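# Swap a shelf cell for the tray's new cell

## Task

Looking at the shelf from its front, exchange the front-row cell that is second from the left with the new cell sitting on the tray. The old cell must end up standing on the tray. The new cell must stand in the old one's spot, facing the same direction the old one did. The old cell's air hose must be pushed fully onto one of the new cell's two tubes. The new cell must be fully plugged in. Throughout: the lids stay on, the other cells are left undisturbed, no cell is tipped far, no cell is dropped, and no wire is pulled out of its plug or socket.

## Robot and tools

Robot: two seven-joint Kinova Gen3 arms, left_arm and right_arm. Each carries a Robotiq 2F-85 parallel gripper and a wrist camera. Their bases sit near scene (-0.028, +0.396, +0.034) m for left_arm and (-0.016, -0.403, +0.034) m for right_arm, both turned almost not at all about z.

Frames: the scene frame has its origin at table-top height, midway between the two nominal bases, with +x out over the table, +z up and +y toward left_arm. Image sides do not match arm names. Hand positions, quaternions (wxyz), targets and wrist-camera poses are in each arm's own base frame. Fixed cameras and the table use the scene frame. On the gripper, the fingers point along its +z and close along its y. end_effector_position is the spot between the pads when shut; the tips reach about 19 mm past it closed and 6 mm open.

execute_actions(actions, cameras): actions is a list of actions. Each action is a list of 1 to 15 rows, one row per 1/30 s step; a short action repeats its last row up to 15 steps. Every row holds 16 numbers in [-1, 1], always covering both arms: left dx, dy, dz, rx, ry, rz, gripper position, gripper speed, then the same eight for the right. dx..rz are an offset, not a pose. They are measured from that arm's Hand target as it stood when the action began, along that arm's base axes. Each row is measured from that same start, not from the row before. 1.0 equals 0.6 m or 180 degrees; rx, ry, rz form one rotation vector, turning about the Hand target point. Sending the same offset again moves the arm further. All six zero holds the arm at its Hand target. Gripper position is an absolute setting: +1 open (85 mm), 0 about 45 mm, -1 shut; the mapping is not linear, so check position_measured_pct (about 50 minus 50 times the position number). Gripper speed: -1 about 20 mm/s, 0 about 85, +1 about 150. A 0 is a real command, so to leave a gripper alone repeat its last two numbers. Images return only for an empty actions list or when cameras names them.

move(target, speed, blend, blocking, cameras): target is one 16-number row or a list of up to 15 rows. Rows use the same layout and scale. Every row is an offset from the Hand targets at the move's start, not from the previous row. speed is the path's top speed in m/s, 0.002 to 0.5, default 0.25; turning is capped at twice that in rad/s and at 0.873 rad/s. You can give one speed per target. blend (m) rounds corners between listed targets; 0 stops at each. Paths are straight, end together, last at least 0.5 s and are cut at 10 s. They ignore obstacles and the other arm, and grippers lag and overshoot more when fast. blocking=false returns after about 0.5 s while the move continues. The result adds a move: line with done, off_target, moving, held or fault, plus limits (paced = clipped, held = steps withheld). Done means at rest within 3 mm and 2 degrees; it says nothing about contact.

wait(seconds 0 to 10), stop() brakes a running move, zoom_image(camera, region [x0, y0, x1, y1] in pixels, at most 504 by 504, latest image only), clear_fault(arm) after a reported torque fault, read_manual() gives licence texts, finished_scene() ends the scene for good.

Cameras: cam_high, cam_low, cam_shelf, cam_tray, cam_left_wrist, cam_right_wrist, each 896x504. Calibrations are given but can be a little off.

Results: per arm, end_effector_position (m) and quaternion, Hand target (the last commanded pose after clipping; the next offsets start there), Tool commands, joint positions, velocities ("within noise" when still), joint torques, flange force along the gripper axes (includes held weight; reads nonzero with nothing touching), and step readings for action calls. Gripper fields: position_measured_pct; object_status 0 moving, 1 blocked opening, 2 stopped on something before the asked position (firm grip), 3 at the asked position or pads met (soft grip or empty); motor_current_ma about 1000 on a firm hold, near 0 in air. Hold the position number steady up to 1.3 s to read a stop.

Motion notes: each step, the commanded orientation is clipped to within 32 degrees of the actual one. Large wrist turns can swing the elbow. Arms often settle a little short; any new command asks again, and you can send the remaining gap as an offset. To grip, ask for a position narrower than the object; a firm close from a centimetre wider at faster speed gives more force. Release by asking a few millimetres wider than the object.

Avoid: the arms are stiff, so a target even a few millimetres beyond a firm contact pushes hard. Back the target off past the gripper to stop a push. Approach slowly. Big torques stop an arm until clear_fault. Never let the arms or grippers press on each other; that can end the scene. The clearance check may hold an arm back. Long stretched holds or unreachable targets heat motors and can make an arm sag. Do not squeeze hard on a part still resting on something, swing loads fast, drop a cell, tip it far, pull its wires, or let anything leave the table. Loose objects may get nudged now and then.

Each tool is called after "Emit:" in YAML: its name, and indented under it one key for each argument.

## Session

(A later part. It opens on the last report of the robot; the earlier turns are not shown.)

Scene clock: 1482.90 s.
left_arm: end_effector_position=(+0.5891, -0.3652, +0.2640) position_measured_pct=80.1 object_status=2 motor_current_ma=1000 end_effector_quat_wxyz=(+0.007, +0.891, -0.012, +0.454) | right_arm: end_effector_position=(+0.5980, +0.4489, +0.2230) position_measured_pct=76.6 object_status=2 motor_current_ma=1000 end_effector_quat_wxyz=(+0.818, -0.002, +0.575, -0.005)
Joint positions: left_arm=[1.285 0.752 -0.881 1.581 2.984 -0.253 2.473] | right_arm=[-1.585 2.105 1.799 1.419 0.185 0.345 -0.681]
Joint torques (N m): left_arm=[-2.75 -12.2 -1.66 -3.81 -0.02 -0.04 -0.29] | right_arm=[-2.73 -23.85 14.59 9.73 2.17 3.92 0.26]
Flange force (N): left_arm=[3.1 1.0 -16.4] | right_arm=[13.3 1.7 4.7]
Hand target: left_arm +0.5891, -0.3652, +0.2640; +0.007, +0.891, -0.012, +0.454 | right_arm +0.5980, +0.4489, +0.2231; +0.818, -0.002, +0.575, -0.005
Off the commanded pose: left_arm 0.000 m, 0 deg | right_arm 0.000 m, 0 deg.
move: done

Emit:
move:
  target: [0,0,0.001,0,0,0,-0.9,-0.6,0,0,0,0,0,0,-0.9,0.1]
  speed: 0.02

Emit:
move:
  target: [-0.00133,0,0,0,0,0,-0.9,-0.6,0,0,0,0,0,0,-0.9,0.1]
  speed: 0.02

Emit:
move:
  target: [-0.00133,0,0,0,0,0,-0.9,-0.6,0,0,0,0,0,0,-0.9,0.1]
  speed: 0.02

Emit:
move:
  target: [-0.00133,0,0,0,0,0,-0.9,-0.6,0,0,0,0,0,0,-0.9,0.1]
  speed: 0.02

Emit:
move:
  target: [-0.00133,0,0,0,0,0,-0.9,-0.6,0,0,0,0,0,0,-0.9,0.1]
  speed: 0.02

Scene clock: 1486.17 s.
left_arm: end_effector_position=(+0.5891, -0.3652, +0.2645) position_measured_pct=80.1 object_status=2 motor_current_ma=1000 end_effector_quat_wxyz=(+0.007, +0.891, -0.012, +0.454) | right_arm: end_effector_position=(+0.5980, +0.4489, +0.2231) position_measured_pct=76.6 object_status=2 motor_current_ma=1000 end_effector_quat_wxyz=(+0.818, -0.002, +0.575, -0.005)
Joint positions: left_arm=[1.285 0.751 -0.881 1.581 2.984 -0.254 2.472] | right_arm=[-1.585 2.105 1.799 1.419 0.185 0.345 -0.681]
Joint torques (N m): left_arm=[-2.7 -13.79 -2.65 -4.86 -0.14 0.29 -0.27] | right_arm=[-2.27 -22.58 12.9 8.92 1.91 3.35 0.28]
Flange force (N): left_arm=[0.9 1.2 -14.1] | right_arm=[10.4 1.8 4.9]
Hand target: left_arm +0.5891, -0.3652, +0.2646; +0.007, +0.891, -0.012, +0.454 | right_arm +0.5980, +0.4489, +0.2230; +0.818, -0.002, +0.575, -0.005
Off the commanded pose: left_arm 0.000 m, 0 deg | right_arm 0.000 m, 0 deg.
move: done

Scene clock: 1486.87 s.
left_arm: end_effector_position=(+0.5883, -0.3652, +0.2646) position_measured_pct=80.1 object_status=2 motor_current_ma=1000 end_effector_quat_wxyz=(+0.007, +0.891, -0.012, +0.454) | right_arm: end_effector_position=(+0.5979, +0.4489, +0.2231) position_measured_pct=76.6 object_status=2 motor_current_ma=1000 end_effector_quat_wxyz=(+0.818, -0.002, +0.575, -0.005)
Joint positions: left_arm=[1.288 0.75 -0.883 1.583 2.984 -0.254 2.473] | right_arm=[-1.585 2.105 1.799 1.419 0.185 0.345 -0.681]
Joint torques (N m): left_arm=[-2.32 -13.99 -2.36 -4.42 -0.1 -0.15 -0.33] | right_arm=[-0.74 -22.24 12 9 1.73 3.21 0.26]
Flange force (N): left_arm=[1.2 1.4 -12.3] | right_arm=[8.7 2.3 2.5]
Hand target: left_arm +0.5883, -0.3652, +0.2646; +0.007, +0.891, -0.012, +0.454 | right_arm +0.5980, +0.4489, +0.2231; +0.818, -0.002, +0.575, -0.005
Off the commanded pose: left_arm 0.000 m, 0 deg | right_arm 0.000 m, 0 deg.
move: done

Scene clock: 1487.57 s.
left_arm: end_effector_position=(+0.5875, -0.3652, +0.2646) position_measured_pct=80.1 object_status=2 motor_current_ma=1000 end_effector_quat_wxyz=(+0.007, +0.891, -0.012, +0.454) | right_arm: end_effector_position=(+0.5980, +0.4489, +0.2231) position_measured_pct=76.6 object_status=2 motor_current_ma=1000 end_effector_quat_wxyz=(+0.818, -0.002, +0.575, -0.005)
Joint positions: left_arm=[1.29 0.75 -0.884 1.585 2.984 -0.254 2.473] | right_arm=[-1.585 2.105 1.799 1.419 0.185 0.345 -0.681]
Joint torques (N m): left_arm=[-2.33 -14.37 -2.73 -4.65 -0.15 -0.01 -0.34] | right_arm=[-0.77 -21.87 11.55 8.83 1.63 3.02 0.28]
Flange force (N): left_arm=[0.9 1.7 -11.6] | right_arm=[8.2 2.7 3.1]
Hand target: left_arm +0.5875, -0.3652, +0.2646; +0.007, +0.891, -0.012, +0.454 | right_arm +0.5980, +0.4489, +0.2231; +0.818, -0.002, +0.575, -0.005
Off the commanded pose: left_arm 0.000 m, 0 deg | right_arm 0.000 m, 0 deg.
move: done

Scene clock: 1488.27 s.
left_arm: end_effector_position=(+0.5867, -0.3652, +0.2646) position_measured_pct=80.1 object_status=2 motor_current_ma=1000 end_effector_quat_wxyz=(+0.007, +0.891, -0.012, +0.454) | right_arm: end_effector_position=(+0.5980, +0.4489, +0.2231) position_measured_pct=76.6 object_status=2 motor_current_ma=1000 end_effector_quat_wxyz=(+0.818, -0.002, +0.575, -0.005)
Joint positions: left_arm=[1.293 0.749 -0.886 1.587 2.984 -0.253 2.474] | right_arm=[-1.585 2.105 1.799 1.419 0.185 0.345 -0.681]
Joint torques (N m): left_arm=[-2.08 -14.82 -2.81 -5.25 -0.2 0.24 -0.3] | right_arm=[-1.01 -21.61 11.31 8.37 1.62 2.81 0.3]
Flange force (N): left_arm=[0.1 1.2 -11.2] | right_arm=[7.5 2.1 3.3]
Hand target: left_arm +0.5867, -0.3652, +0.2646; +0.007, +0.891, -0.012, +0.454 | right_arm +0.5980, +0.4489, +0.2231; +0.818, -0.002, +0.575, -0.005
Off the commanded pose: left_arm 0.000 m, 0 deg | right_arm 0.000 m, 0 deg.
move: done

Scene clock: 1488.97 s.
left_arm: end_effector_position=(+0.5859, -0.3652, +0.2645) position_measured_pct=80.1 object_status=2 motor_current_ma=1000 end_effector_quat_wxyz=(+0.007, +0.891, -0.012, +0.454) | right_arm: end_effector_position=(+0.5980, +0.4488, +0.2231) position_measured_pct=76.6 object_status=2 motor_current_ma=1000 end_effector_quat_wxyz=(+0.818, -0.002, +0.575, -0.005)
Joint positions: left_arm=[1.296 0.749 -0.888 1.589 2.983 -0.253 2.475] | right_arm=[-1.585 2.105 1.799 1.42 0.185 0.345 -0.681]
Joint torques (N m): left_arm=[-2.16 -17.47 -4.59 -6.97 -0.42 0.86 -0.33] | right_arm=[-0.52 -19.39 8.49 7.02 1.13 1.85 0.26]
Flange force (N): left_arm=[-3.6 1.9 -7.5] | right_arm=[2.7 2.7 4.5]
Hand target: left_arm +0.5859, -0.3652, +0.2646; +0.007, +0.891, -0.012, +0.454 | right_arm +0.5980, +0.4489, +0.2231; +0.818, -0.002, +0.575, -0.005
Off the commanded pose: left_arm 0.000 m, 0 deg | right_arm 0.000 m, 0 deg.
move: done

Emit:
move:
  target: [0,0,-0.0025,0,0,0,-0.9,-0.6,0,0,0,0,0,0,-0.9,0.1]
  speed: 0.02

Emit:
move:
  target: [0,0,-0.0025,0,0,0,-0.9,-0.6,0,0,0,0,0,0,-0.9,0.1]
  speed: 0.02

Emit:
move:
  target: [0,0,-0.0015,0,0,0,-0.9,-0.6,0,0,0,0,0,0,-0.9,0.1]
  speed: 0.02
  cameras: ["cam_shelf","cam_high"]

Emit:
zoom_image:
  camera: "cam_shelf"
  region: [515, 195, 565, 245]

Emit:
zoom_image:
  camera: "cam_high"
  region: [420, 210, 460, 238]

Scene clock: 1492.07 s.
left_arm: end_effector_position=(+0.5859, -0.3652, +0.2631) position_measured_pct=80.1 object_status=2 motor_current_ma=1000 end_effector_quat_wxyz=(+0.007, +0.891, -0.012, +0.454) | right_arm: end_effector_position=(+0.5980, +0.4489, +0.2230) position_measured_pct=76.6 object_status=2 motor_current_ma=1000 end_effector_quat_wxyz=(+0.818, -0.002, +0.575, -0.005)
Joint positions: left_arm=[1.296 0.751 -0.888 1.591 2.984 -0.25 2.477] | right_arm=[-1.585 2.105 1.799 1.419 0.185 0.345 -0.681]
Joint torques (N m): left_arm=[-2.4 -13.74 -2.37 -4.81 -0.11 0.25 -0.28] | right_arm=[-2.14 -22.59 12.79 8.81 1.89 3.18 0.26]
Flange force (N): left_arm=[1.1 1.0 -13.8] | right_arm=[10.3 1.8 4.4]
Hand target: left_arm +0.5859, -0.3652, +0.2631; +0.007, +0.891, -0.012, +0.454 | right_arm +0.5980, +0.4489, +0.2230; +0.818, -0.002, +0.575, -0.005
Off the commanded pose: left_arm 0.000 m, 0 deg | right_arm 0.000 m, 0 deg.
move: done

Scene clock: 1492.77 s.
left_arm: end_effector_position=(+0.5859, -0.3652, +0.2616) position_measured_pct=80.1 object_status=2 motor_current_ma=1000 end_effector_quat_wxyz=(+0.007, +0.891, -0.012, +0.454) | right_arm: end_effector_position=(+0.5980, +0.4489, +0.2230) position_measured_pct=76.6 object_status=2 motor_current_ma=1000 end_effector_quat_wxyz=(+0.818, -0.002, +0.575, -0.005)
Joint positions: left_arm=[1.296 0.754 -0.888 1.592 2.984 -0.246 2.478] | right_arm=[-1.585 2.105 1.799 1.419 0.185 0.345 -0.681]
Joint torques (N m): left_arm=[-2.39 -9.88 0.15 -2.32 0.21 -0.6 -0.32] | right_arm=[-3.21 -25.93 16.97 10.67 2.57 4.6 0.29]
Flange force (N): left_arm=[6.3 0.1 -19.5] | right_arm=[17.5 0.5 3.3]
Hand target: left_arm +0.5859, -0.3652, +0.2616; +0.007, +0.891, -0.012, +0.454 | right_arm +0.5980, +0.4489, +0.2230; +0.818, -0.002, +0.575, -0.005
Off the commanded pose: left_arm 0.000 m, 0 deg | right_arm 0.000 m, 0 deg.
move: done

Scene clock: 1493.47 s.
left_arm: end_effector_position=(+0.5859, -0.3652, +0.2607) position_measured_pct=80.1 object_status=2 motor_current_ma=1000 end_effector_quat_wxyz=(+0.007, +0.891, -0.012, +0.454) | right_arm: end_effector_position=(+0.5980, +0.4489, +0.2230) position_measured_pct=76.6 object_status=2 motor_current_ma=1000 end_effector_quat_wxyz=(+0.818, -0.002, +0.575, -0.005)
Joint positions: left_arm=[1.296 0.755 -0.888 1.593 2.985 -0.244 2.479] | right_arm=[-1.585 2.105 1.799 1.419 0.185 0.345 -0.681]
Joint torques (N m): left_arm=[-2.51 -7.58 1.37 -0.87 0.49 -1.06 -0.33] | right_arm=[-3.95 -27.84 19.49 11.8 2.97 5.43 0.28]
Flange force (N): left_arm=[9.6 -0.4 -22.8] | right_arm=[21.9 0.1 2.9]
Hand target: left_arm +0.5859, -0.3652, +0.2607; +0.007, +0.891, -0.012, +0.454 | right_arm +0.5980, +0.4489, +0.2230; +0.818, -0.002, +0.575, -0.005
Off the commanded pose: left_arm 0.000 m, 0 deg | right_arm 0.000 m, 0 deg.
move: done
Images, in order (width x height): cam_high 896x504, cam_shelf 896x504.

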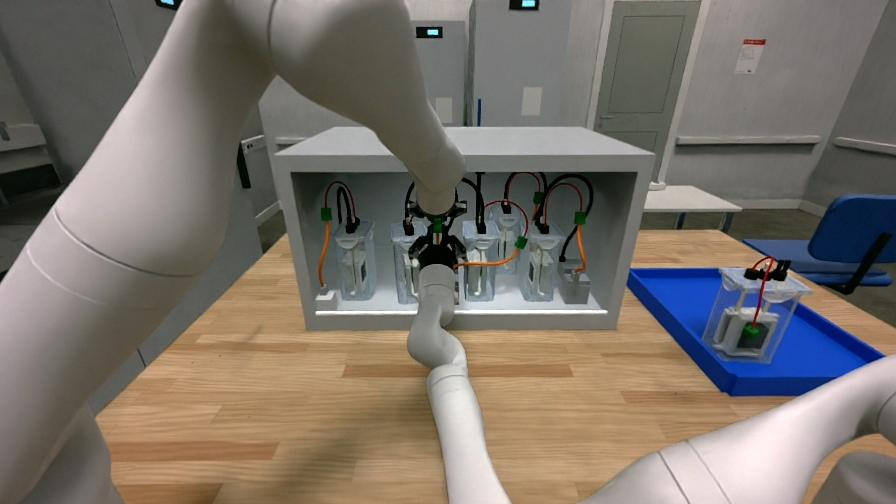

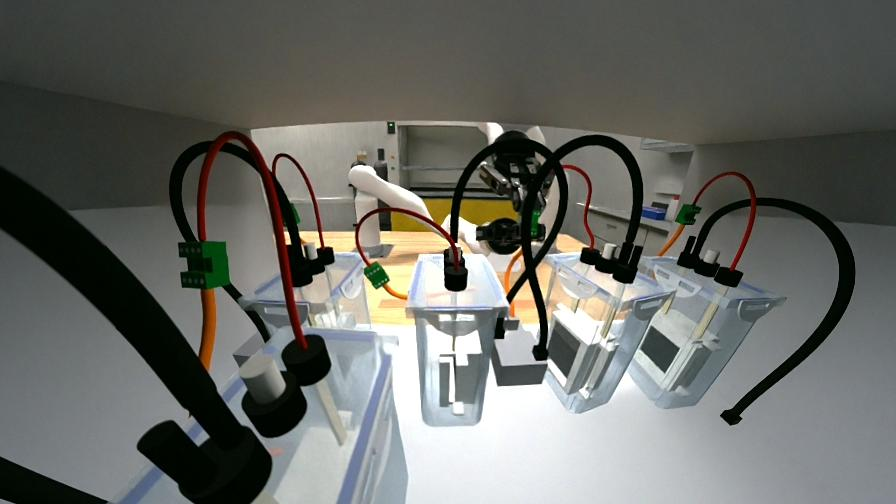

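Scaled by 10.080 from the camera's 896x504 image, which has a finer 1280x720 frame.

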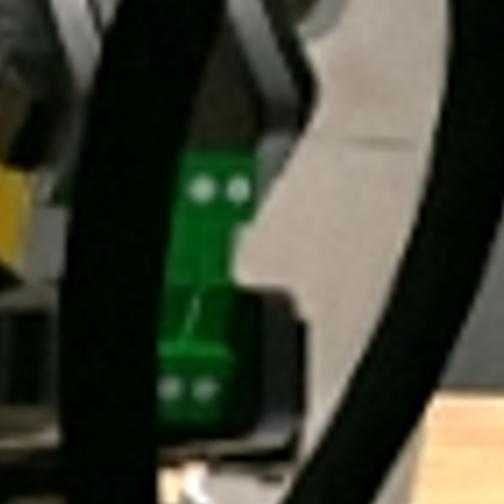

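Scaled by 12.600 from the camera's 896x504 image, which has a finer 1280x720 frame.

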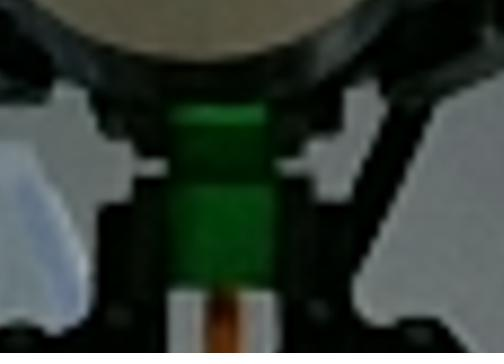

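Emit:
move:
  target: [0,0,-0.0025,0,0,0,-0.9,-0.6,0,0,0,0,0,0,-0.9,0.1]
  speed: 0.02

Emit:
move:
  target: [0,0,-0.0015,0,0,0,-0.9,-0.6,0,0,0,0,0,0,-0.9,0.1]
  speed: 0.02
  cameras: ["cam_shelf","cam_high"]

Emit:
zoom_image:
  camera: "cam_shelf"
  region: [515, 195, 565, 245]

Emit:
zoom_image:
  camera: "cam_high"
  region: [420, 210, 460, 238]

Scene clock: 1500.33 s.
left_arm: end_effector_position=(+0.5860, -0.3651, +0.2592) position_measured_pct=80.1 object_status=2 motor_current_ma=1000 end_effector_quat_wxyz=(+0.007, +0.891, -0.012, +0.454) | right_arm: end_effector_position=(+0.5980, +0.4489, +0.2231) position_measured_pct=76.6 object_status=2 motor_current_ma=1000 end_effector_quat_wxyz=(+0.818, -0.002, +0.575, -0.005)
Joint positions: left_arm=[1.296 0.758 -0.888 1.595 2.986 -0.241 2.481] | right_arm=[-1.585 2.105 1.799 1.419 0.185 0.345 -0.681]
Joint torques (N m): left_arm=[-2.68 -3.58 3.88 1.58 0.81 -1.89 -0.29] | right_arm=[-5.24 -31.09 23.78 13.71 3.65 6.86 0.28]
Flange force (N): left_arm=[14.8 -1.4 -29.1] | right_arm=[29.3 -0.9 2.2]
Hand target: left_arm +0.5859, -0.3652, +0.2592; +0.007, +0.891, -0.012, +0.454 | right_arm +0.5980, +0.4489, +0.2231; +0.818, -0.002, +0.575, -0.005
Off the commanded pose: left_arm 0.000 m, 0 deg | right_arm 0.000 m, 0 deg.
move: done

Scene clock: 1501.03 s.
left_arm: end_effector_position=(+0.5859, -0.3652, +0.2583) position_measured_pct=80.1 object_status=2 motor_current_ma=1000 end_effector_quat_wxyz=(+0.007, +0.891, -0.012, +0.454) | right_arm: end_effector_position=(+0.5980, +0.4489, +0.2231) position_measured_pct=76.6 object_status=2 motor_current_ma=1000 end_effector_quat_wxyz=(+0.818, -0.002, +0.575, -0.005)
Joint positions: left_arm=[1.296 0.76 -0.888 1.596 2.986 -0.239 2.481] | right_arm=[-1.585 2.105 1.799 1.419 0.185 0.345 -0.681]
Joint torques (N m): left_arm=[-2.62 -1.18 5.45 3.15 0.98 -2.36 -0.3] | right_arm=[-6.23 -33.25 26.55 14.88 4.12 7.71 0.28]
Flange force (N): left_arm=[18.4 -1.7 -32.5] | right_arm=[34.3 -1.5 2.1]
Hand target: left_arm +0.5859, -0.3652, +0.2583; +0.007, +0.891, -0.012, +0.454 | right_arm +0.5980, +0.4489, +0.2231; +0.818, -0.002, +0.575, -0.005
Off the commanded pose: left_arm 0.000 m, 0 deg | right_arm 0.000 m, 0 deg.
move: done
Images, in order (width x height): cam_high 896x504, cam_shelf 896x504.

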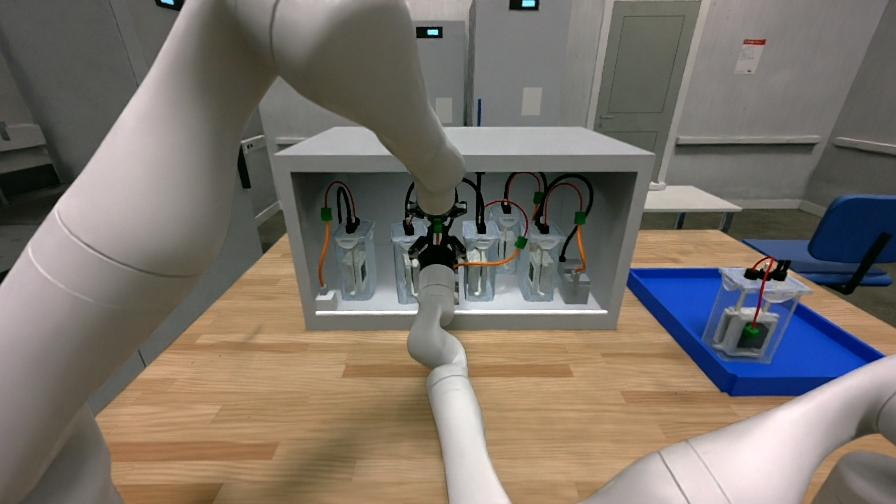

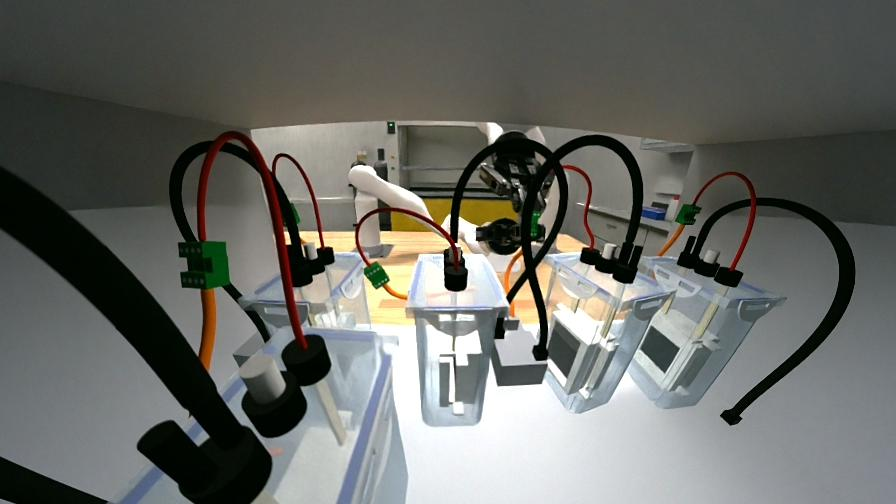

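Scaled by 10.080 from the camera's 896x504 image, which has a finer 1280x720 frame.

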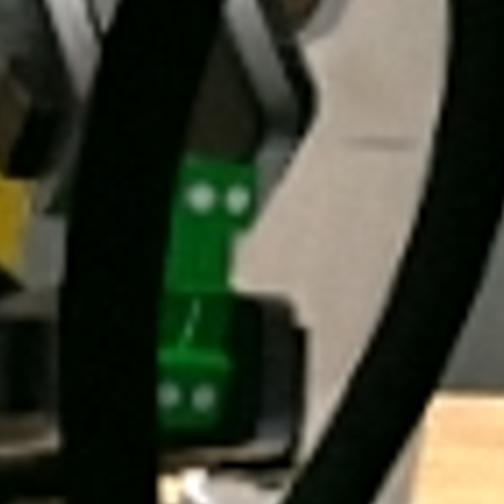

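Scaled by 12.600 from the camera's 896x504 image, which has a finer 1280x720 frame.

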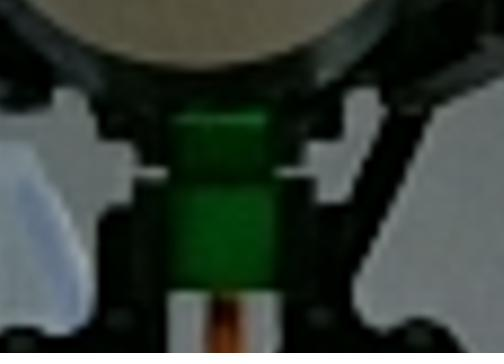

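Emit:
move:
  target: [0,0,0.0092,0,0,0,-0.9,-0.6,0,0,0,0,0,0,-0.9,0.1]
  speed: 0.03

Emit:
move:
  target: [0,0.00133,0,0,0,0,-0.9,-0.6,0,0,0,0,0,0,-0.9,0.1]
  speed: 0.02

Emit:
move:
  target: [0,-0.00266,0,0,0,0,-0.9,-0.6,0,0,0,0,0,0,-0.9,0.1]
  speed: 0.02

Emit:
move:
  target: [0.00133,0.00133,0,0,0,0,-0.9,-0.6,0,0,0,0,0,0,-0.9,0.1]
  speed: 0.02

Emit:
move:
  target: [-0.00266,0,0,0,0,0,-0.9,-0.6,0,0,0,0,0,0,-0.9,0.1]
  speed: 0.02

Scene clock: 1514.47 s.
left_arm: end_effector_position=(+0.5859, -0.3652, +0.2637) position_measured_pct=80.1 object_status=2 motor_current_ma=1000 end_effector_quat_wxyz=(+0.007, +0.891, -0.012, +0.454) | right_arm: end_effector_position=(+0.5979, +0.4489, +0.2234) position_measured_pct=76.6 object_status=2 motor_current_ma=1000 end_effector_quat_wxyz=(+0.818, -0.002, +0.575, -0.005)
Joint positions: left_arm=[1.296 0.75 -0.888 1.59 2.984 -0.251 2.476] | right_arm=[-1.585 2.105 1.799 1.42 0.185 0.345 -0.681]
Joint torques (N m): left_arm=[-1.36 -15.1 -2.51 -5.56 -0.14 0.49 -0.28] | right_arm=[-1.14 -21.39 11.05 7.86 1.58 2.41 0.23]
Flange force (N): left_arm=[0.5 0.7 -10.1] | right_arm=[6.9 1.8 3.0]
Hand target: left_arm +0.5859, -0.3652, +0.2638; +0.007, +0.891, -0.012, +0.454 | right_arm +0.5980, +0.4489, +0.2230; +0.818, -0.002, +0.575, -0.005
Off the commanded pose: left_arm 0.000 m, 0 deg | right_arm 0.000 m, 0 deg.
move: done

Scene clock: 1515.17 s.
left_arm: end_effector_position=(+0.5859, -0.3644, +0.2638) position_measured_pct=80.1 object_status=2 motor_current_ma=1000 end_effector_quat_wxyz=(+0.007, +0.891, -0.012, +0.454) | right_arm: end_effector_position=(+0.5980, +0.4489, +0.2231) position_measured_pct=76.6 object_status=2 motor_current_ma=1000 end_effector_quat_wxyz=(+0.818, -0.002, +0.575, -0.005)
Joint positions: left_arm=[1.295 0.749 -0.888 1.592 2.983 -0.249 2.476] | right_arm=[-1.585 2.105 1.799 1.419 0.185 0.345 -0.681]
Joint torques (N m): left_arm=[-3.32 -15.93 -4.62 -4.67 -0.44 -0.23 -0.37] | right_arm=[1.45 -20.45 8.94 9.07 1.12 2.86 0.18]
Flange force (N): left_arm=[-0.8 4.3 -8.5] | right_arm=[4.6 4.9 2.3]
Hand target: left_arm +0.5859, -0.3644, +0.2638; +0.007, +0.891, -0.012, +0.454 | right_arm +0.5980, +0.4489, +0.2231; +0.818, -0.002, +0.575, -0.005
Off the commanded pose: left_arm 0.000 m, 0 deg | right_arm 0.000 m, 0 deg.
move: done

Scene clock: 1515.87 s.
left_arm: end_effector_position=(+0.5859, -0.3659, +0.2638) position_measured_pct=80.1 object_status=2 motor_current_ma=1000 end_effector_quat_wxyz=(+0.007, +0.891, -0.012, +0.454) | right_arm: end_effector_position=(+0.5980, +0.4488, +0.2230) position_measured_pct=76.6 object_status=2 motor_current_ma=1000 end_effector_quat_wxyz=(+0.818, -0.002, +0.575, -0.005)
Joint positions: left_arm=[1.296 0.751 -0.888 1.588 2.984 -0.253 2.477] | right_arm=[-1.585 2.105 1.799 1.419 0.185 0.345 -0.681]
Joint torques (N m): left_arm=[0.08 -16.29 -2.03 -7.5 -0.11 1.44 -0.27] | right_arm=[-2.73 -20.73 10.91 6 1.69 1.48 0.3]
Flange force (N): left_arm=[-1.4 -1.8 -9.1] | right_arm=[5.5 -0.6 3.9]
Hand target: left_arm +0.5859, -0.3660, +0.2638; +0.007, +0.891, -0.012, +0.454 | right_arm +0.5980, +0.4489, +0.2231; +0.818, -0.002, +0.575, -0.005
Off the commanded pose: left_arm 0.000 m, 0 deg | right_arm 0.000 m, 0 deg.
move: done

Scene clock: 1516.57 s.
left_arm: end_effector_position=(+0.5867, -0.3652, +0.2638) position_measured_pct=80.1 object_status=2 motor_current_ma=1000 end_effector_quat_wxyz=(+0.007, +0.891, -0.012, +0.454) | right_arm: end_effector_position=(+0.5980, +0.4489, +0.2230) position_measured_pct=76.6 object_status=2 motor_current_ma=1000 end_effector_quat_wxyz=(+0.818, -0.002, +0.575, -0.005)
Joint positions: left_arm=[1.293 0.751 -0.886 1.588 2.984 -0.252 2.475] | right_arm=[-1.585 2.105 1.799 1.419 0.185 0.345 -0.681]
Joint torques (N m): left_arm=[-3.74 -15.49 -4.37 -6.85 -0.49 1.14 -0.24] | right_arm=[-3.47 -21.24 11.84 8.03 1.71 2.95 0.24]
Flange force (N): left_arm=[-3.8 1.2 -14.8] | right_arm=[8.5 2.0 8.5]
Hand target: left_arm +0.5867, -0.3652, +0.2638; +0.007, +0.891, -0.012, +0.454 | right_arm +0.5980, +0.4489, +0.2231; +0.818, -0.002, +0.575, -0.005
Off the commanded pose: left_arm 0.000 m, 0 deg | right_arm 0.000 m, 0 deg.
move: done

Scene clock: 1517.27 s.
left_arm: end_effector_position=(+0.5851, -0.3652, +0.2638) position_measured_pct=80.1 object_status=2 motor_current_ma=1000 end_effector_quat_wxyz=(+0.007, +0.891, -0.012, +0.454) | right_arm: end_effector_position=(+0.5980, +0.4489, +0.2231) position_measured_pct=76.6 object_status=2 motor_current_ma=1000 end_effector_quat_wxyz=(+0.818, -0.002, +0.575, -0.005)
Joint positions: left_arm=[1.298 0.75 -0.889 1.592 2.984 -0.251 2.477] | right_arm=[-1.585 2.105 1.799 1.419 0.185 0.345 -0.681]
Joint torques (N m): left_arm=[-0.13 -15.98 -2.18 -5.25 -0.08 0.1 -0.3] | right_arm=[1 -20.62 9.3 7.4 1.29 1.86 0.23]
Flange force (N): left_arm=[1.4 1.0 -5.5] | right_arm=[3.7 1.8 -0.7]
Hand target: left_arm +0.5851, -0.3652, +0.2638; +0.007, +0.891, -0.012, +0.454 | right_arm +0.5980, +0.4489, +0.2231; +0.818, -0.002, +0.575, -0.005
Off the commanded pose: left_arm 0.000 m, 0 deg | right_arm 0.000 m, 0 deg.
move: done

Emit:
move:
  target: [-0.001,0.0005,-0.0015,0,-0.01667,0,-0.9,-0.6,0,0,0,0,0,0,-0.9,0.1]
  speed: 0.02

Emit:
move:
  target: [0,0,-0.004,0,0,0,-0.9,-0.6,0,0,0,0,0,0,-0.9,0.1]
  speed: 0.02

Emit:
move:
  target: [0,0,-0.0025,0,0,0,-0.9,-0.6,0,0,0,0,0,0,-0.9,0.1]
  speed: 0.02

Emit:
move:
  target: [0,0,-0.002,0,0,0,-0.9,-0.6,0,0,0,0,0,0,-0.9,0.1]
  speed: 0.02
  cameras: ["cam_shelf","cam_high"]

Emit:
zoom_image:
  camera: "cam_shelf"
  region: [515, 195, 565, 245]

Emit:
zoom_image:
  camera: "cam_high"
  region: [420, 210, 460, 238]

Scene clock: 1525.37 s.
left_arm: end_effector_position=(+0.5845, -0.3649, +0.2629) position_measured_pct=80.1 object_status=2 motor_current_ma=1000 end_effector_quat_wxyz=(+0.007, +0.878, -0.013, +0.478) | right_arm: end_effector_position=(+0.5980, +0.4489, +0.2231) position_measured_pct=76.6 object_status=2 motor_current_ma=1000 end_effector_quat_wxyz=(+0.818, -0.002, +0.575, -0.005)
Joint positions: left_arm=[1.355 0.793 -0.965 1.632 2.987 -0.18 2.521] | right_arm=[-1.585 2.105 1.799 1.419 0.185 0.345 -0.681]
Joint torques (N m): left_arm=[-2.57 -15.49 -4.21 -4.96 -0.24 0.24 -0.26] | right_arm=[-0.3 -20.9 10.2 8.4 1.4 2.66 0.24]
Flange force (N): left_arm=[0.1 2.3 -9.8] | right_arm=[6.1 3.3 3.4]
Hand target: left_arm +0.5845, -0.3649, +0.2629; +0.007, +0.878, -0.013, +0.478 | right_arm +0.5980, +0.4489, +0.2231; +0.818, -0.002, +0.575, -0.005
Off the commanded pose: left_arm 0.000 m, 0 deg | right_arm 0.000 m, 0 deg.
move: done

Scene clock: 1526.07 s.
left_arm: end_effector_position=(+0.5845, -0.3649, +0.2605) position_measured_pct=80.1 object_status=2 motor_current_ma=1000 end_effector_quat_wxyz=(+0.007, +0.878, -0.013, +0.478) | right_arm: end_effector_position=(+0.5980, +0.4489, +0.2229) position_measured_pct=76.6 object_status=2 motor_current_ma=1000 end_effector_quat_wxyz=(+0.818, -0.002, +0.575, -0.005)
Joint positions: left_arm=[1.355 0.797 -0.966 1.635 2.988 -0.175 2.523] | right_arm=[-1.585 2.105 1.799 1.419 0.185 0.344 -0.681]
Joint torques (N m): left_arm=[-2.81 -9.6 0.07 -1.3 0.17 -1.02 -0.32] | right_arm=[-2.41 -26.09 17.01 11.42 2.54 4.93 0.27]
Flange force (N): left_arm=[8.6 0.8 -19.1] | right_arm=[17.9 1.7 2.6]
Hand target: left_arm +0.5845, -0.3649, +0.2605; +0.007, +0.878, -0.013, +0.478 | right_arm +0.5980, +0.4489, +0.2231; +0.818, -0.002, +0.575, -0.005
Off the commanded pose: left_arm 0.000 m, 0 deg | right_arm 0.000 m, 0 deg.
move: done

Scene clock: 1526.77 s.
left_arm: end_effector_position=(+0.5845, -0.3649, +0.2590) position_measured_pct=80.1 object_status=2 motor_current_ma=1000 end_effector_quat_wxyz=(+0.007, +0.878, -0.013, +0.478) | right_arm: end_effector_position=(+0.5980, +0.4489, +0.2229) position_measured_pct=76.6 object_status=2 motor_current_ma=1000 end_effector_quat_wxyz=(+0.818, -0.002, +0.575, -0.005)
Joint positions: left_arm=[1.355 0.8 -0.966 1.637 2.989 -0.171 2.524] | right_arm=[-1.585 2.105 1.799 1.419 0.185 0.344 -0.681]
Joint torques (N m): left_arm=[-2.84 -6.03 2.72 0.72 0.43 -1.71 -0.33] | right_arm=[-4.07 -29.4 21.36 13.09 3.25 6.28 0.29]
Flange force (N): left_arm=[13.7 -0.5 -24.9] | right_arm=[25.4 0.2 2.3]
Hand target: left_arm +0.5845, -0.3649, +0.2590; +0.007, +0.878, -0.013, +0.478 | right_arm +0.5980, +0.4489, +0.2231; +0.818, -0.002, +0.575, -0.005
Off the commanded pose: left_arm 0.000 m, 0 deg | right_arm 0.000 m, 0 deg.
move: done

Scene clock: 1527.47 s.
left_arm: end_effector_position=(+0.5845, -0.3649, +0.2578) position_measured_pct=80.1 object_status=2 motor_current_ma=1000 end_effector_quat_wxyz=(+0.007, +0.878, -0.013, +0.478) | right_arm: end_effector_position=(+0.5980, +0.4489, +0.2230) position_measured_pct=76.6 object_status=2 motor_current_ma=1000 end_effector_quat_wxyz=(+0.818, -0.002, +0.575, -0.005)
Joint positions: left_arm=[1.354 0.802 -0.966 1.638 2.99 -0.169 2.526] | right_arm=[-1.585 2.105 1.799 1.419 0.185 0.344 -0.681]
Joint torques (N m): left_arm=[-2.96 -2.73 5.05 2.8 0.67 -2.35 -0.28] | right_arm=[-5.46 -32.35 25.25 14.72 3.9 7.51 0.3]
Flange force (N): left_arm=[19.0 -1.1 -29.9] | right_arm=[32.2 -0.7 2.1]
Hand target: left_arm +0.5845, -0.3649, +0.2578; +0.007, +0.878, -0.013, +0.478 | right_arm +0.5980, +0.4489, +0.2231; +0.818, -0.002, +0.575, -0.005
Off the commanded pose: left_arm 0.000 m, 0 deg | right_arm 0.000 m, 0 deg.
move: done
Images, in order (width x height): cam_high 896x504, cam_shelf 896x504.

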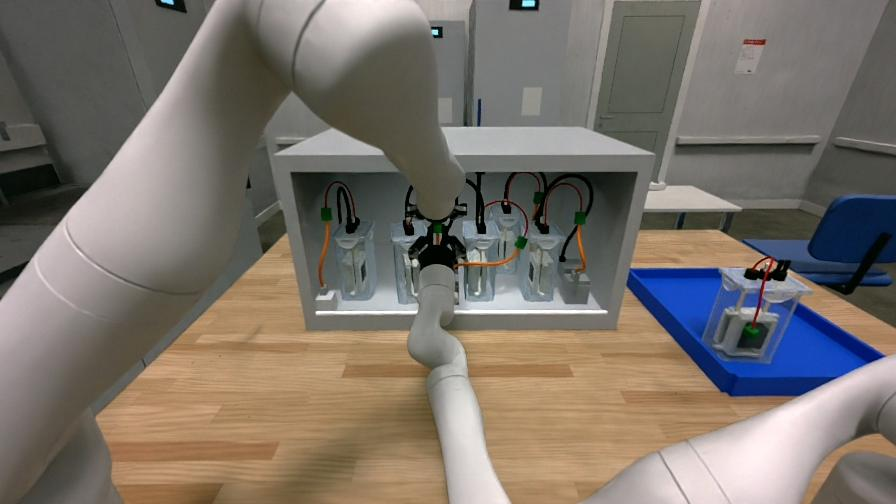

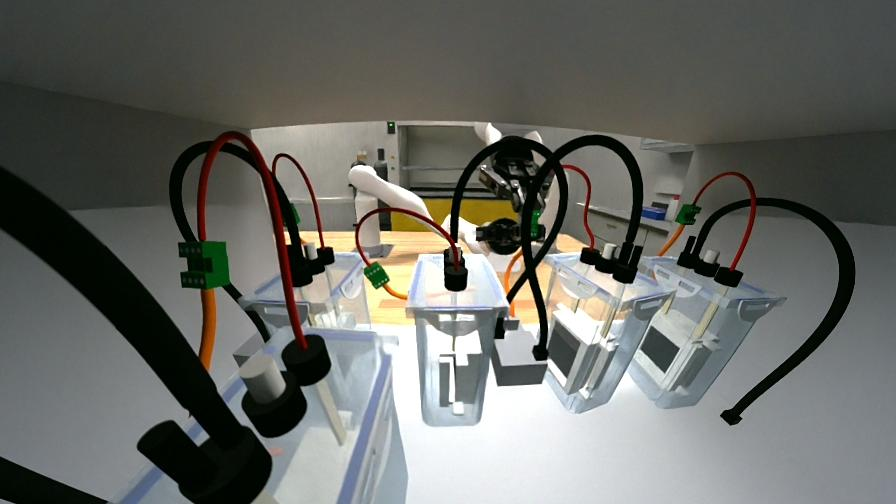

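Scaled by 10.080 from the camera's 896x504 image, which has a finer 1280x720 frame.

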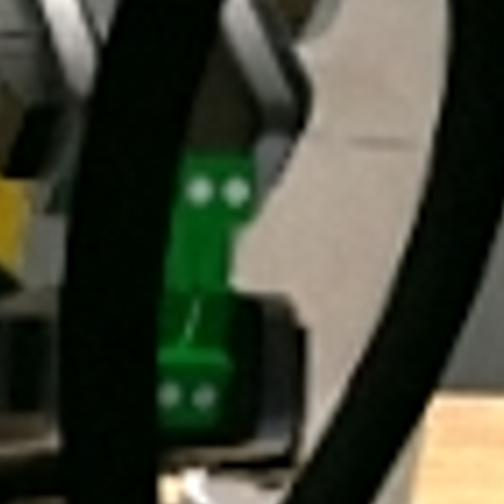

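Scaled by 12.600 from the camera's 896x504 image, which has a finer 1280x720 frame.

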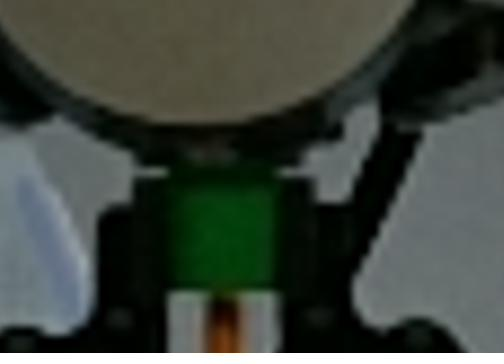

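Emit:
move:
  target: [-0.00167,0.0012,0,0,0,0,-0.9,-0.6,0,0,0,0,0,0,-0.9,0.1]
  speed: 0.01

Emit:
move:
  target: [-0.00133,0,0,0,0,0,-0.9,-0.6,0,0,0,0,0,0,-0.9,0.1]
  speed: 0.01

Emit:
move:
  target: [-0.00133,0,0,0,0,0,-0.9,-0.6,0,0,0,0,0,0,-0.9,0.1]
  speed: 0.01

Scene clock: 1536.87 s.
left_arm: end_effector_position=(+0.5835, -0.3642, +0.2578) position_measured_pct=80.1 object_status=2 motor_current_ma=1000 end_effector_quat_wxyz=(+0.007, +0.878, -0.013, +0.478) | right_arm: end_effector_position=(+0.5979, +0.4490, +0.2231) position_measured_pct=76.6 object_status=2 motor_current_ma=1000 end_effector_quat_wxyz=(+0.818, -0.002, +0.575, -0.005)
Joint positions: left_arm=[1.357 0.801 -0.968 1.642 2.99 -0.167 2.526] | right_arm=[-1.585 2.105 1.799 1.419 0.185 0.345 -0.681]
Joint torques (N m): left_arm=[-1.88 -3.1 5.58 5.31 0.67 -3.83 -0.35] | right_arm=[0.11 -31.72 22.29 15.8 3.25 7.33 0.24]
Flange force (N): left_arm=[22.3 1.8 -22.5] | right_arm=[28.2 2.1 -5.7]
Hand target: left_arm +0.5835, -0.3642, +0.2578; +0.007, +0.878, -0.013, +0.478 | right_arm +0.5980, +0.4489, +0.2231; +0.818, -0.002, +0.575, -0.005
Off the commanded pose: left_arm 0.000 m, 0 deg | right_arm 0.000 m, 0 deg.
move: done

Scene clock: 1537.57 s.
left_arm: end_effector_position=(+0.5827, -0.3641, +0.2578) position_measured_pct=80.1 object_status=2 motor_current_ma=1000 end_effector_quat_wxyz=(+0.007, +0.878, -0.013, +0.478) | right_arm: end_effector_position=(+0.5979, +0.4489, +0.2231) position_measured_pct=76.6 object_status=2 motor_current_ma=1000 end_effector_quat_wxyz=(+0.818, -0.002, +0.575, -0.005)
Joint positions: left_arm=[1.36 0.801 -0.969 1.644 2.99 -0.166 2.526] | right_arm=[-1.585 2.105 1.799 1.419 0.185 0.345 -0.681]
Joint torques (N m): left_arm=[0.51 -3.6 6.91 6.14 0.79 -4.3 -0.35] | right_arm=[3.01 -31.22 20.55 15.36 3 6.59 0.25]
Flange force (N): left_arm=[25.1 1.8 -16.1] | right_arm=[24.9 2.0 -11.6]
Hand target: left_arm +0.5827, -0.3642, +0.2578; +0.007, +0.878, -0.013, +0.478 | right_arm +0.5980, +0.4489, +0.2230; +0.818, -0.002, +0.575, -0.005
Off the commanded pose: left_arm 0.000 m, 0 deg | right_arm 0.000 m, 0 deg.
move: done

Scene clock: 1538.27 s.
left_arm: end_effector_position=(+0.5819, -0.3642, +0.2578) position_measured_pct=80.1 object_status=2 motor_current_ma=1000 end_effector_quat_wxyz=(+0.007, +0.878, -0.013, +0.478) | right_arm: end_effector_position=(+0.5980, +0.4489, +0.2231) position_measured_pct=76.6 object_status=2 motor_current_ma=1000 end_effector_quat_wxyz=(+0.818, -0.002, +0.575, -0.005)
Joint positions: left_arm=[1.362 0.8 -0.971 1.646 2.99 -0.166 2.527] | right_arm=[-1.585 2.105 1.799 1.419 0.185 0.345 -0.681]
Joint torques (N m): left_arm=[2.11 -4.05 7.82 6.54 0.89 -4.64 -0.34] | right_arm=[5.04 -30.83 19.26 14.93 2.78 5.99 0.26]
Flange force (N): left_arm=[26.5 1.4 -11.9] | right_arm=[22.5 1.9 -15.8]
Hand target: left_arm +0.5819, -0.3642, +0.2578; +0.007, +0.878, -0.013, +0.478 | right_arm +0.5980, +0.4489, +0.2230; +0.818, -0.002, +0.575, -0.005
Off the commanded pose: left_arm 0.000 m, 0 deg | right_arm 0.000 m, 0 deg.
move: done

Emit:
move:
  target:
    - [0.0035,0.0,0.006,0,0,0,-0.9,-0.6,0,0,0,0,0,0,-0.9,0.1]
    - [0.0037,-0.001,0.006,0.00667,0,0,-0.9,-0.6,0,0,0,0,0,0,-0.9,0.1]
  speed: 0.02

Emit:
move:
  target: [0,0,-0.002,0,0,0,-0.9,-0.6,0,0,0,0,0,0,-0.9,0.1]
  speed: 0.02

Emit:
move:
  target: [0,0,-0.002,0,0,0,-0.9,-0.6,0,0,0,0,0,0,-0.9,0.1]
  speed: 0.02

Scene clock: 1548.03 s.
left_arm: end_effector_position=(+0.5841, -0.3648, +0.2614) position_measured_pct=80.1 object_status=2 motor_current_ma=1000 end_effector_quat_wxyz=(-0.002, +0.879, -0.018, +0.477) | right_arm: end_effector_position=(+0.5980, +0.4489, +0.2231) position_measured_pct=76.6 object_status=2 motor_current_ma=1000 end_effector_quat_wxyz=(+0.818, -0.002, +0.575, -0.005)
Joint positions: left_arm=[1.36 0.802 -0.971 1.625 2.982 -0.194 2.518] | right_arm=[-1.585 2.105 1.799 1.419 0.185 0.345 -0.681]
Joint torques (N m): left_arm=[-2.91 -11.79 -1.69 -2.04 -0.02 -0.99 -0.39] | right_arm=[-0.61 -24.07 13.95 10.66 2.11 4.23 0.33]
Flange force (N): left_arm=[5.8 1.7 -14.7] | right_arm=[13.0 2.7 1.8]
Hand target: left_arm +0.5841, -0.3648, +0.2614; -0.002, +0.879, -0.018, +0.477 | right_arm +0.5980, +0.4489, +0.2230; +0.818, -0.002, +0.575, -0.005
Off the commanded pose: left_arm 0.000 m, 0 deg | right_arm 0.000 m, 0 deg.
move: done

Scene clock: 1548.73 s.
left_arm: end_effector_position=(+0.5842, -0.3648, +0.2602) position_measured_pct=80.1 object_status=2 motor_current_ma=1000 end_effector_quat_wxyz=(-0.002, +0.879, -0.018, +0.477) | right_arm: end_effector_position=(+0.5980, +0.4489, +0.2230) position_measured_pct=76.6 object_status=2 motor_current_ma=1000 end_effector_quat_wxyz=(+0.818, -0.002, +0.575, -0.005)
Joint positions: left_arm=[1.36 0.804 -0.971 1.627 2.982 -0.191 2.519] | right_arm=[-1.585 2.105 1.799 1.419 0.185 0.345 -0.681]
Joint torques (N m): left_arm=[-3.18 -8.78 0.34 0.03 0.17 -1.67 -0.39] | right_arm=[-1.42 -26.71 17.35 12.46 2.62 5.44 0.36]
Flange force (N): left_arm=[10.5 1.3 -19.1] | right_arm=[19.2 2.6 1.3]
Hand target: left_arm +0.5841, -0.3648, +0.2602; -0.002, +0.879, -0.018, +0.477 | right_arm +0.5980, +0.4489, +0.2230; +0.818, -0.002, +0.575, -0.005
Off the commanded pose: left_arm 0.000 m, 0 deg | right_arm 0.000 m, 0 deg.
move: done

Scene clock: 1549.43 s.
left_arm: end_effector_position=(+0.5841, -0.3648, +0.2590) position_measured_pct=80.1 object_status=2 motor_current_ma=1000 end_effector_quat_wxyz=(-0.002, +0.879, -0.018, +0.477) | right_arm: end_effector_position=(+0.5980, +0.4489, +0.2230) position_measured_pct=76.6 object_status=2 motor_current_ma=1000 end_effector_quat_wxyz=(+0.818, -0.002, +0.575, -0.005)
Joint positions: left_arm=[1.36 0.806 -0.971 1.628 2.983 -0.189 2.52] | right_arm=[-1.585 2.105 1.799 1.419 0.185 0.345 -0.681]
Joint torques (N m): left_arm=[-3.56 -5.99 2.26 1.85 0.33 -2.32 -0.42] | right_arm=[-2.46 -29.16 20.59 14.02 3.16 6.6 0.36]
Flange force (N): left_arm=[14.3 0.8 -23.8] | right_arm=[24.9 2.1 1.3]
Hand target: left_arm +0.5841, -0.3648, +0.2590; -0.002, +0.879, -0.018, +0.477 | right_arm +0.5980, +0.4489, +0.2230; +0.818, -0.002, +0.575, -0.005
Off the commanded pose: left_arm 0.000 m, 0 deg | right_arm 0.000 m, 0 deg.
move: done

Emit:
move:
  target: [-0.0025,0,-0.0015,0,-0.01667,0,-0.9,-0.6,0,0,0,0,0,0,-0.9,0.1]
  speed: 0.01

Emit:
move:
  target: [-0.0025,0,-0.0015,0,-0.01667,0,-0.9,-0.6,0,0,0,0,0,0,-0.9,0.1]
  speed: 0.01

Scene clock: 1557.00 s.
left_arm: end_effector_position=(+0.5827, -0.3648, +0.2581) position_measured_pct=80.1 object_status=2 motor_current_ma=1000 end_effector_quat_wxyz=(-0.003, +0.866, -0.018, +0.500) | right_arm: end_effector_position=(+0.5980, +0.4489, +0.2231) position_measured_pct=76.6 object_status=2 motor_current_ma=1000 end_effector_quat_wxyz=(+0.818, -0.002, +0.575, -0.005)
Joint positions: left_arm=[1.414 0.858 -1.045 1.666 2.997 -0.122 2.561] | right_arm=[-1.585 2.105 1.799 1.419 0.185 0.345 -0.681]
Joint torques (N m): left_arm=[-1.65 -6.8 3.49 2.43 0.27 -2.53 -0.33] | right_arm=[-0.04 -28.82 19.15 13.59 2.93 5.96 0.36]
Flange force (N): left_arm=[18.1 0.6 -17.8] | right_arm=[22.2 1.8 -3.8]
Hand target: left_arm +0.5827, -0.3648, +0.2581; -0.003, +0.866, -0.018, +0.500 | right_arm +0.5980, +0.4489, +0.2231; +0.818, -0.002, +0.575, -0.005
Off the commanded pose: left_arm 0.000 m, 0 deg | right_arm 0.000 m, 0 deg.
move: done

Scene clock: 1559.83 s.
left_arm: end_effector_position=(+0.5811, -0.3648, +0.2572) position_measured_pct=80.1 object_status=2 motor_current_ma=1000 end_effector_quat_wxyz=(-0.003, +0.852, -0.017, +0.523) | right_arm: end_effector_position=(+0.5980, +0.4489, +0.2231) position_measured_pct=76.6 object_status=2 motor_current_ma=1000 end_effector_quat_wxyz=(+0.818, -0.002, +0.575, -0.005)
Joint positions: left_arm=[1.461 0.916 -1.114 1.701 3.019 -0.06 2.598] | right_arm=[-1.585 2.105 1.799 1.419 0.185 0.345 -0.681]
Joint torques (N m): left_arm=[-0.56 -7.15 4.41 2.61 0.08 -2.58 -0.46] | right_arm=[0.76 -28.81 18.81 13.39 2.91 5.64 0.4]
Flange force (N): left_arm=[20.5 0.1 -14.3] | right_arm=[21.6 1.7 -5.9]
Hand target: left_arm +0.5811, -0.3648, +0.2572; -0.003, +0.852, -0.017, +0.523 | right_arm +0.5980, +0.4489, +0.2231; +0.818, -0.002, +0.575, -0.005
Off the commanded pose: left_arm 0.000 m, 0 deg | right_arm 0.000 m, 0 deg.
move: done

Emit:
move:
  target: [0.005,0.0004,0.003,0,0.03333,0,-0.9,-0.6,0,0,0,0,0,0,-0.9,0.1]
  speed: 0.015

Emit:
move:
  target: [-0.0006,0,-0.003,0,0,0,-0.9,-0.6,0,0,0,0,0,0,-0.9,0.1]
  speed: 0.01

Emit:
move:
  target: [-0.0006,0,-0.003,0,0,0,-0.9,-0.6,0,0,0,0,0,0,-0.9,0.1]
  speed: 0.01

Emit:
move:
  target: [-0.0006,0,-0.002,0,0,0,-0.9,-0.6,0,0,0,0,0,0,-0.9,0.1]
  speed: 0.01
  cameras: ["cam_shelf","cam_high"]

Emit:
zoom_image:
  camera: "cam_shelf"
  region: [515, 195, 565, 245]

Emit:
zoom_image:
  camera: "cam_high"
  region: [420, 210, 460, 238]

Scene clock: 1568.17 s.
left_arm: end_effector_position=(+0.5841, -0.3645, +0.2590) position_measured_pct=80.1 object_status=2 motor_current_ma=1000 end_effector_quat_wxyz=(-0.002, +0.879, -0.018, +0.477) | right_arm: end_effector_position=(+0.5980, +0.4489, +0.2231) position_measured_pct=76.6 object_status=2 motor_current_ma=1000 end_effector_quat_wxyz=(+0.818, -0.002, +0.575, -0.005)
Joint positions: left_arm=[1.36 0.806 -0.971 1.629 2.983 -0.188 2.52] | right_arm=[-1.585 2.105 1.799 1.419 0.185 0.345 -0.681]
Joint torques (N m): left_arm=[-4.53 -5.91 1.63 1.92 0.32 -2.31 -0.44] | right_arm=[-2.82 -29.24 20.83 14.39 3.2 6.93 0.35]
Flange force (N): left_arm=[13.7 1.6 -25.3] | right_arm=[25.6 2.5 2.6]
Hand target: left_arm +0.5842, -0.3645, +0.2590; -0.002, +0.879, -0.018, +0.477 | right_arm +0.5980, +0.4489, +0.2231; +0.818, -0.002, +0.575, -0.005
Off the commanded pose: left_arm 0.000 m, 0 deg | right_arm 0.000 m, 0 deg.
move: done

Scene clock: 1568.87 s.
left_arm: end_effector_position=(+0.5838, -0.3645, +0.2572) position_measured_pct=80.1 object_status=2 motor_current_ma=1000 end_effector_quat_wxyz=(-0.002, +0.878, -0.018, +0.477) | right_arm: end_effector_position=(+0.5980, +0.4489, +0.2230) position_measured_pct=76.6 object_status=2 motor_current_ma=1000 end_effector_quat_wxyz=(+0.818, -0.002, +0.575, -0.005)
Joint positions: left_arm=[1.361 0.809 -0.972 1.631 2.983 -0.184 2.522] | right_arm=[-1.585 2.105 1.799 1.419 0.185 0.344 -0.681]
Joint torques (N m): left_arm=[-3.77 -1.73 5.51 5.3 0.71 -3.63 -0.37] | right_arm=[-2.58 -33.02 24.96 16.68 3.86 8.37 0.33]
Flange force (N): left_arm=[21.6 0.7 -29.1] | right_arm=[32.9 1.6 -1.4]
Hand target: left_arm +0.5838, -0.3645, +0.2572; -0.002, +0.879, -0.018, +0.477 | right_arm +0.5980, +0.4489, +0.2231; +0.818, -0.002, +0.575, -0.005
Off the commanded pose: left_arm 0.000 m, 0 deg | right_arm 0.000 m, 0 deg.
move: done

Scene clock: 1569.57 s.
left_arm: end_effector_position=(+0.5834, -0.3645, +0.2554) position_measured_pct=80.1 object_status=2 motor_current_ma=1000 end_effector_quat_wxyz=(-0.002, +0.878, -0.018, +0.477) | right_arm: end_effector_position=(+0.5980, +0.4489, +0.2230) position_measured_pct=76.6 object_status=2 motor_current_ma=1000 end_effector_quat_wxyz=(+0.818, -0.002, +0.575, -0.005)
Joint positions: left_arm=[1.362 0.813 -0.973 1.634 2.984 -0.18 2.524] | right_arm=[-1.585 2.105 1.799 1.419 0.185 0.344 -0.681]
Joint torques (N m): left_arm=[-2.79 2.65 9.51 8.66 1.08 -4.82 -0.44] | right_arm=[-2.82 -36.83 29.45 18.95 4.63 9.77 0.38]
Flange force (N): left_arm=[30.2 -0.3 -32.9] | right_arm=[40.9 0.8 -4.7]
Hand target: left_arm +0.5834, -0.3645, +0.2554; -0.002, +0.879, -0.018, +0.477 | right_arm +0.5980, +0.4489, +0.2231; +0.818, -0.002, +0.575, -0.005
Off the commanded pose: left_arm 0.000 m, 0 deg | right_arm 0.000 m, 0 deg.
move: done

Scene clock: 1570.27 s.
left_arm: end_effector_position=(+0.5831, -0.3645, +0.2542) position_measured_pct=80.1 object_status=2 motor_current_ma=1000 end_effector_quat_wxyz=(-0.002, +0.878, -0.018, +0.477) | right_arm: end_effector_position=(+0.5980, +0.4489, +0.2230) position_measured_pct=76.6 object_status=2 motor_current_ma=1000 end_effector_quat_wxyz=(+0.818, -0.002, +0.575, -0.005)
Joint positions: left_arm=[1.363 0.815 -0.974 1.636 2.985 -0.177 2.526] | right_arm=[-1.585 2.105 1.799 1.419 0.185 0.344 -0.681]
Joint torques (N m): left_arm=[-1.81 5.41 12.46 10.87 1.45 -5.71 -0.4] | right_arm=[-2.53 -39.39 32.19 20.29 4.98 10.57 0.37]
Flange force (N): left_arm=[35.9 -1.4 -34.8] | right_arm=[45.6 -0.1 -8.0]
Hand target: left_arm +0.5831, -0.3645, +0.2542; -0.002, +0.879, -0.018, +0.477 | right_arm +0.5980, +0.4489, +0.2231; +0.818, -0.002, +0.575, -0.005
Off the commanded pose: left_arm 0.000 m, 0 deg | right_arm 0.000 m, 0 deg.
move: done
Images, in order (width x height): cam_high 896x504, cam_shelf 896x504.

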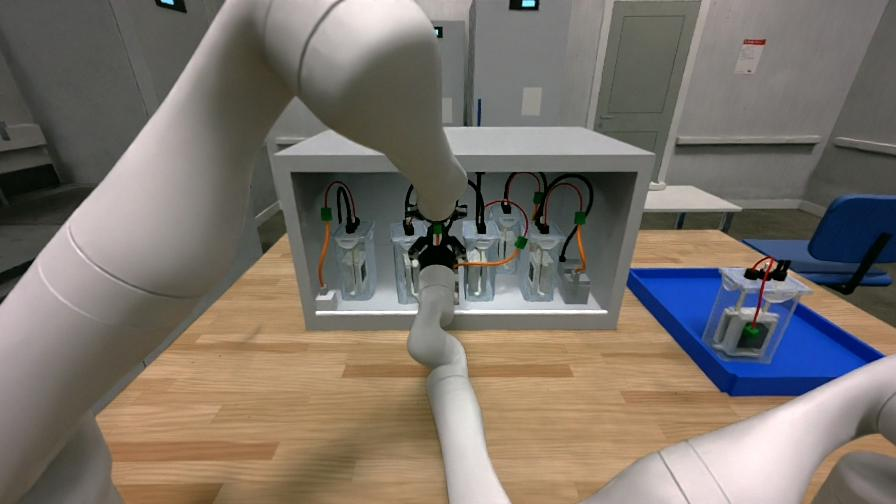

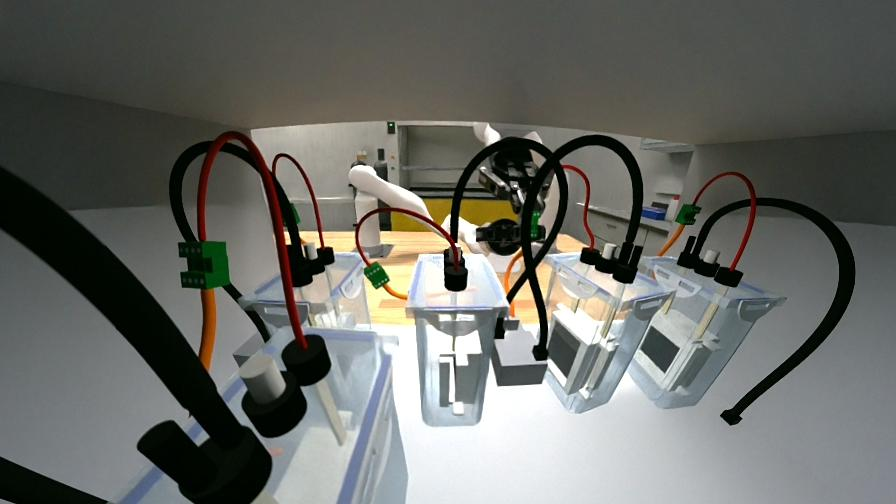

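Scaled by 10.080 from the camera's 896x504 image, which has a finer 1280x720 frame.

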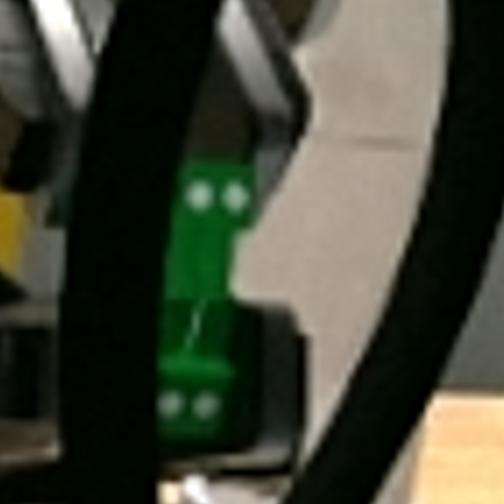

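Scaled by 12.600 from the camera's 896x504 image, which has a finer 1280x720 frame.

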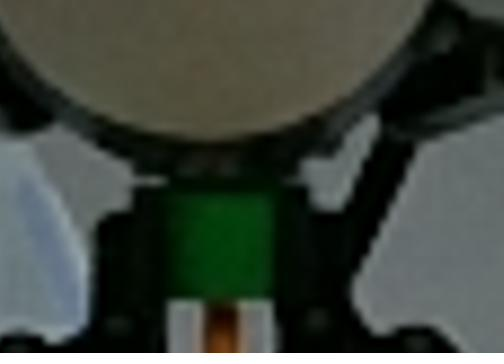

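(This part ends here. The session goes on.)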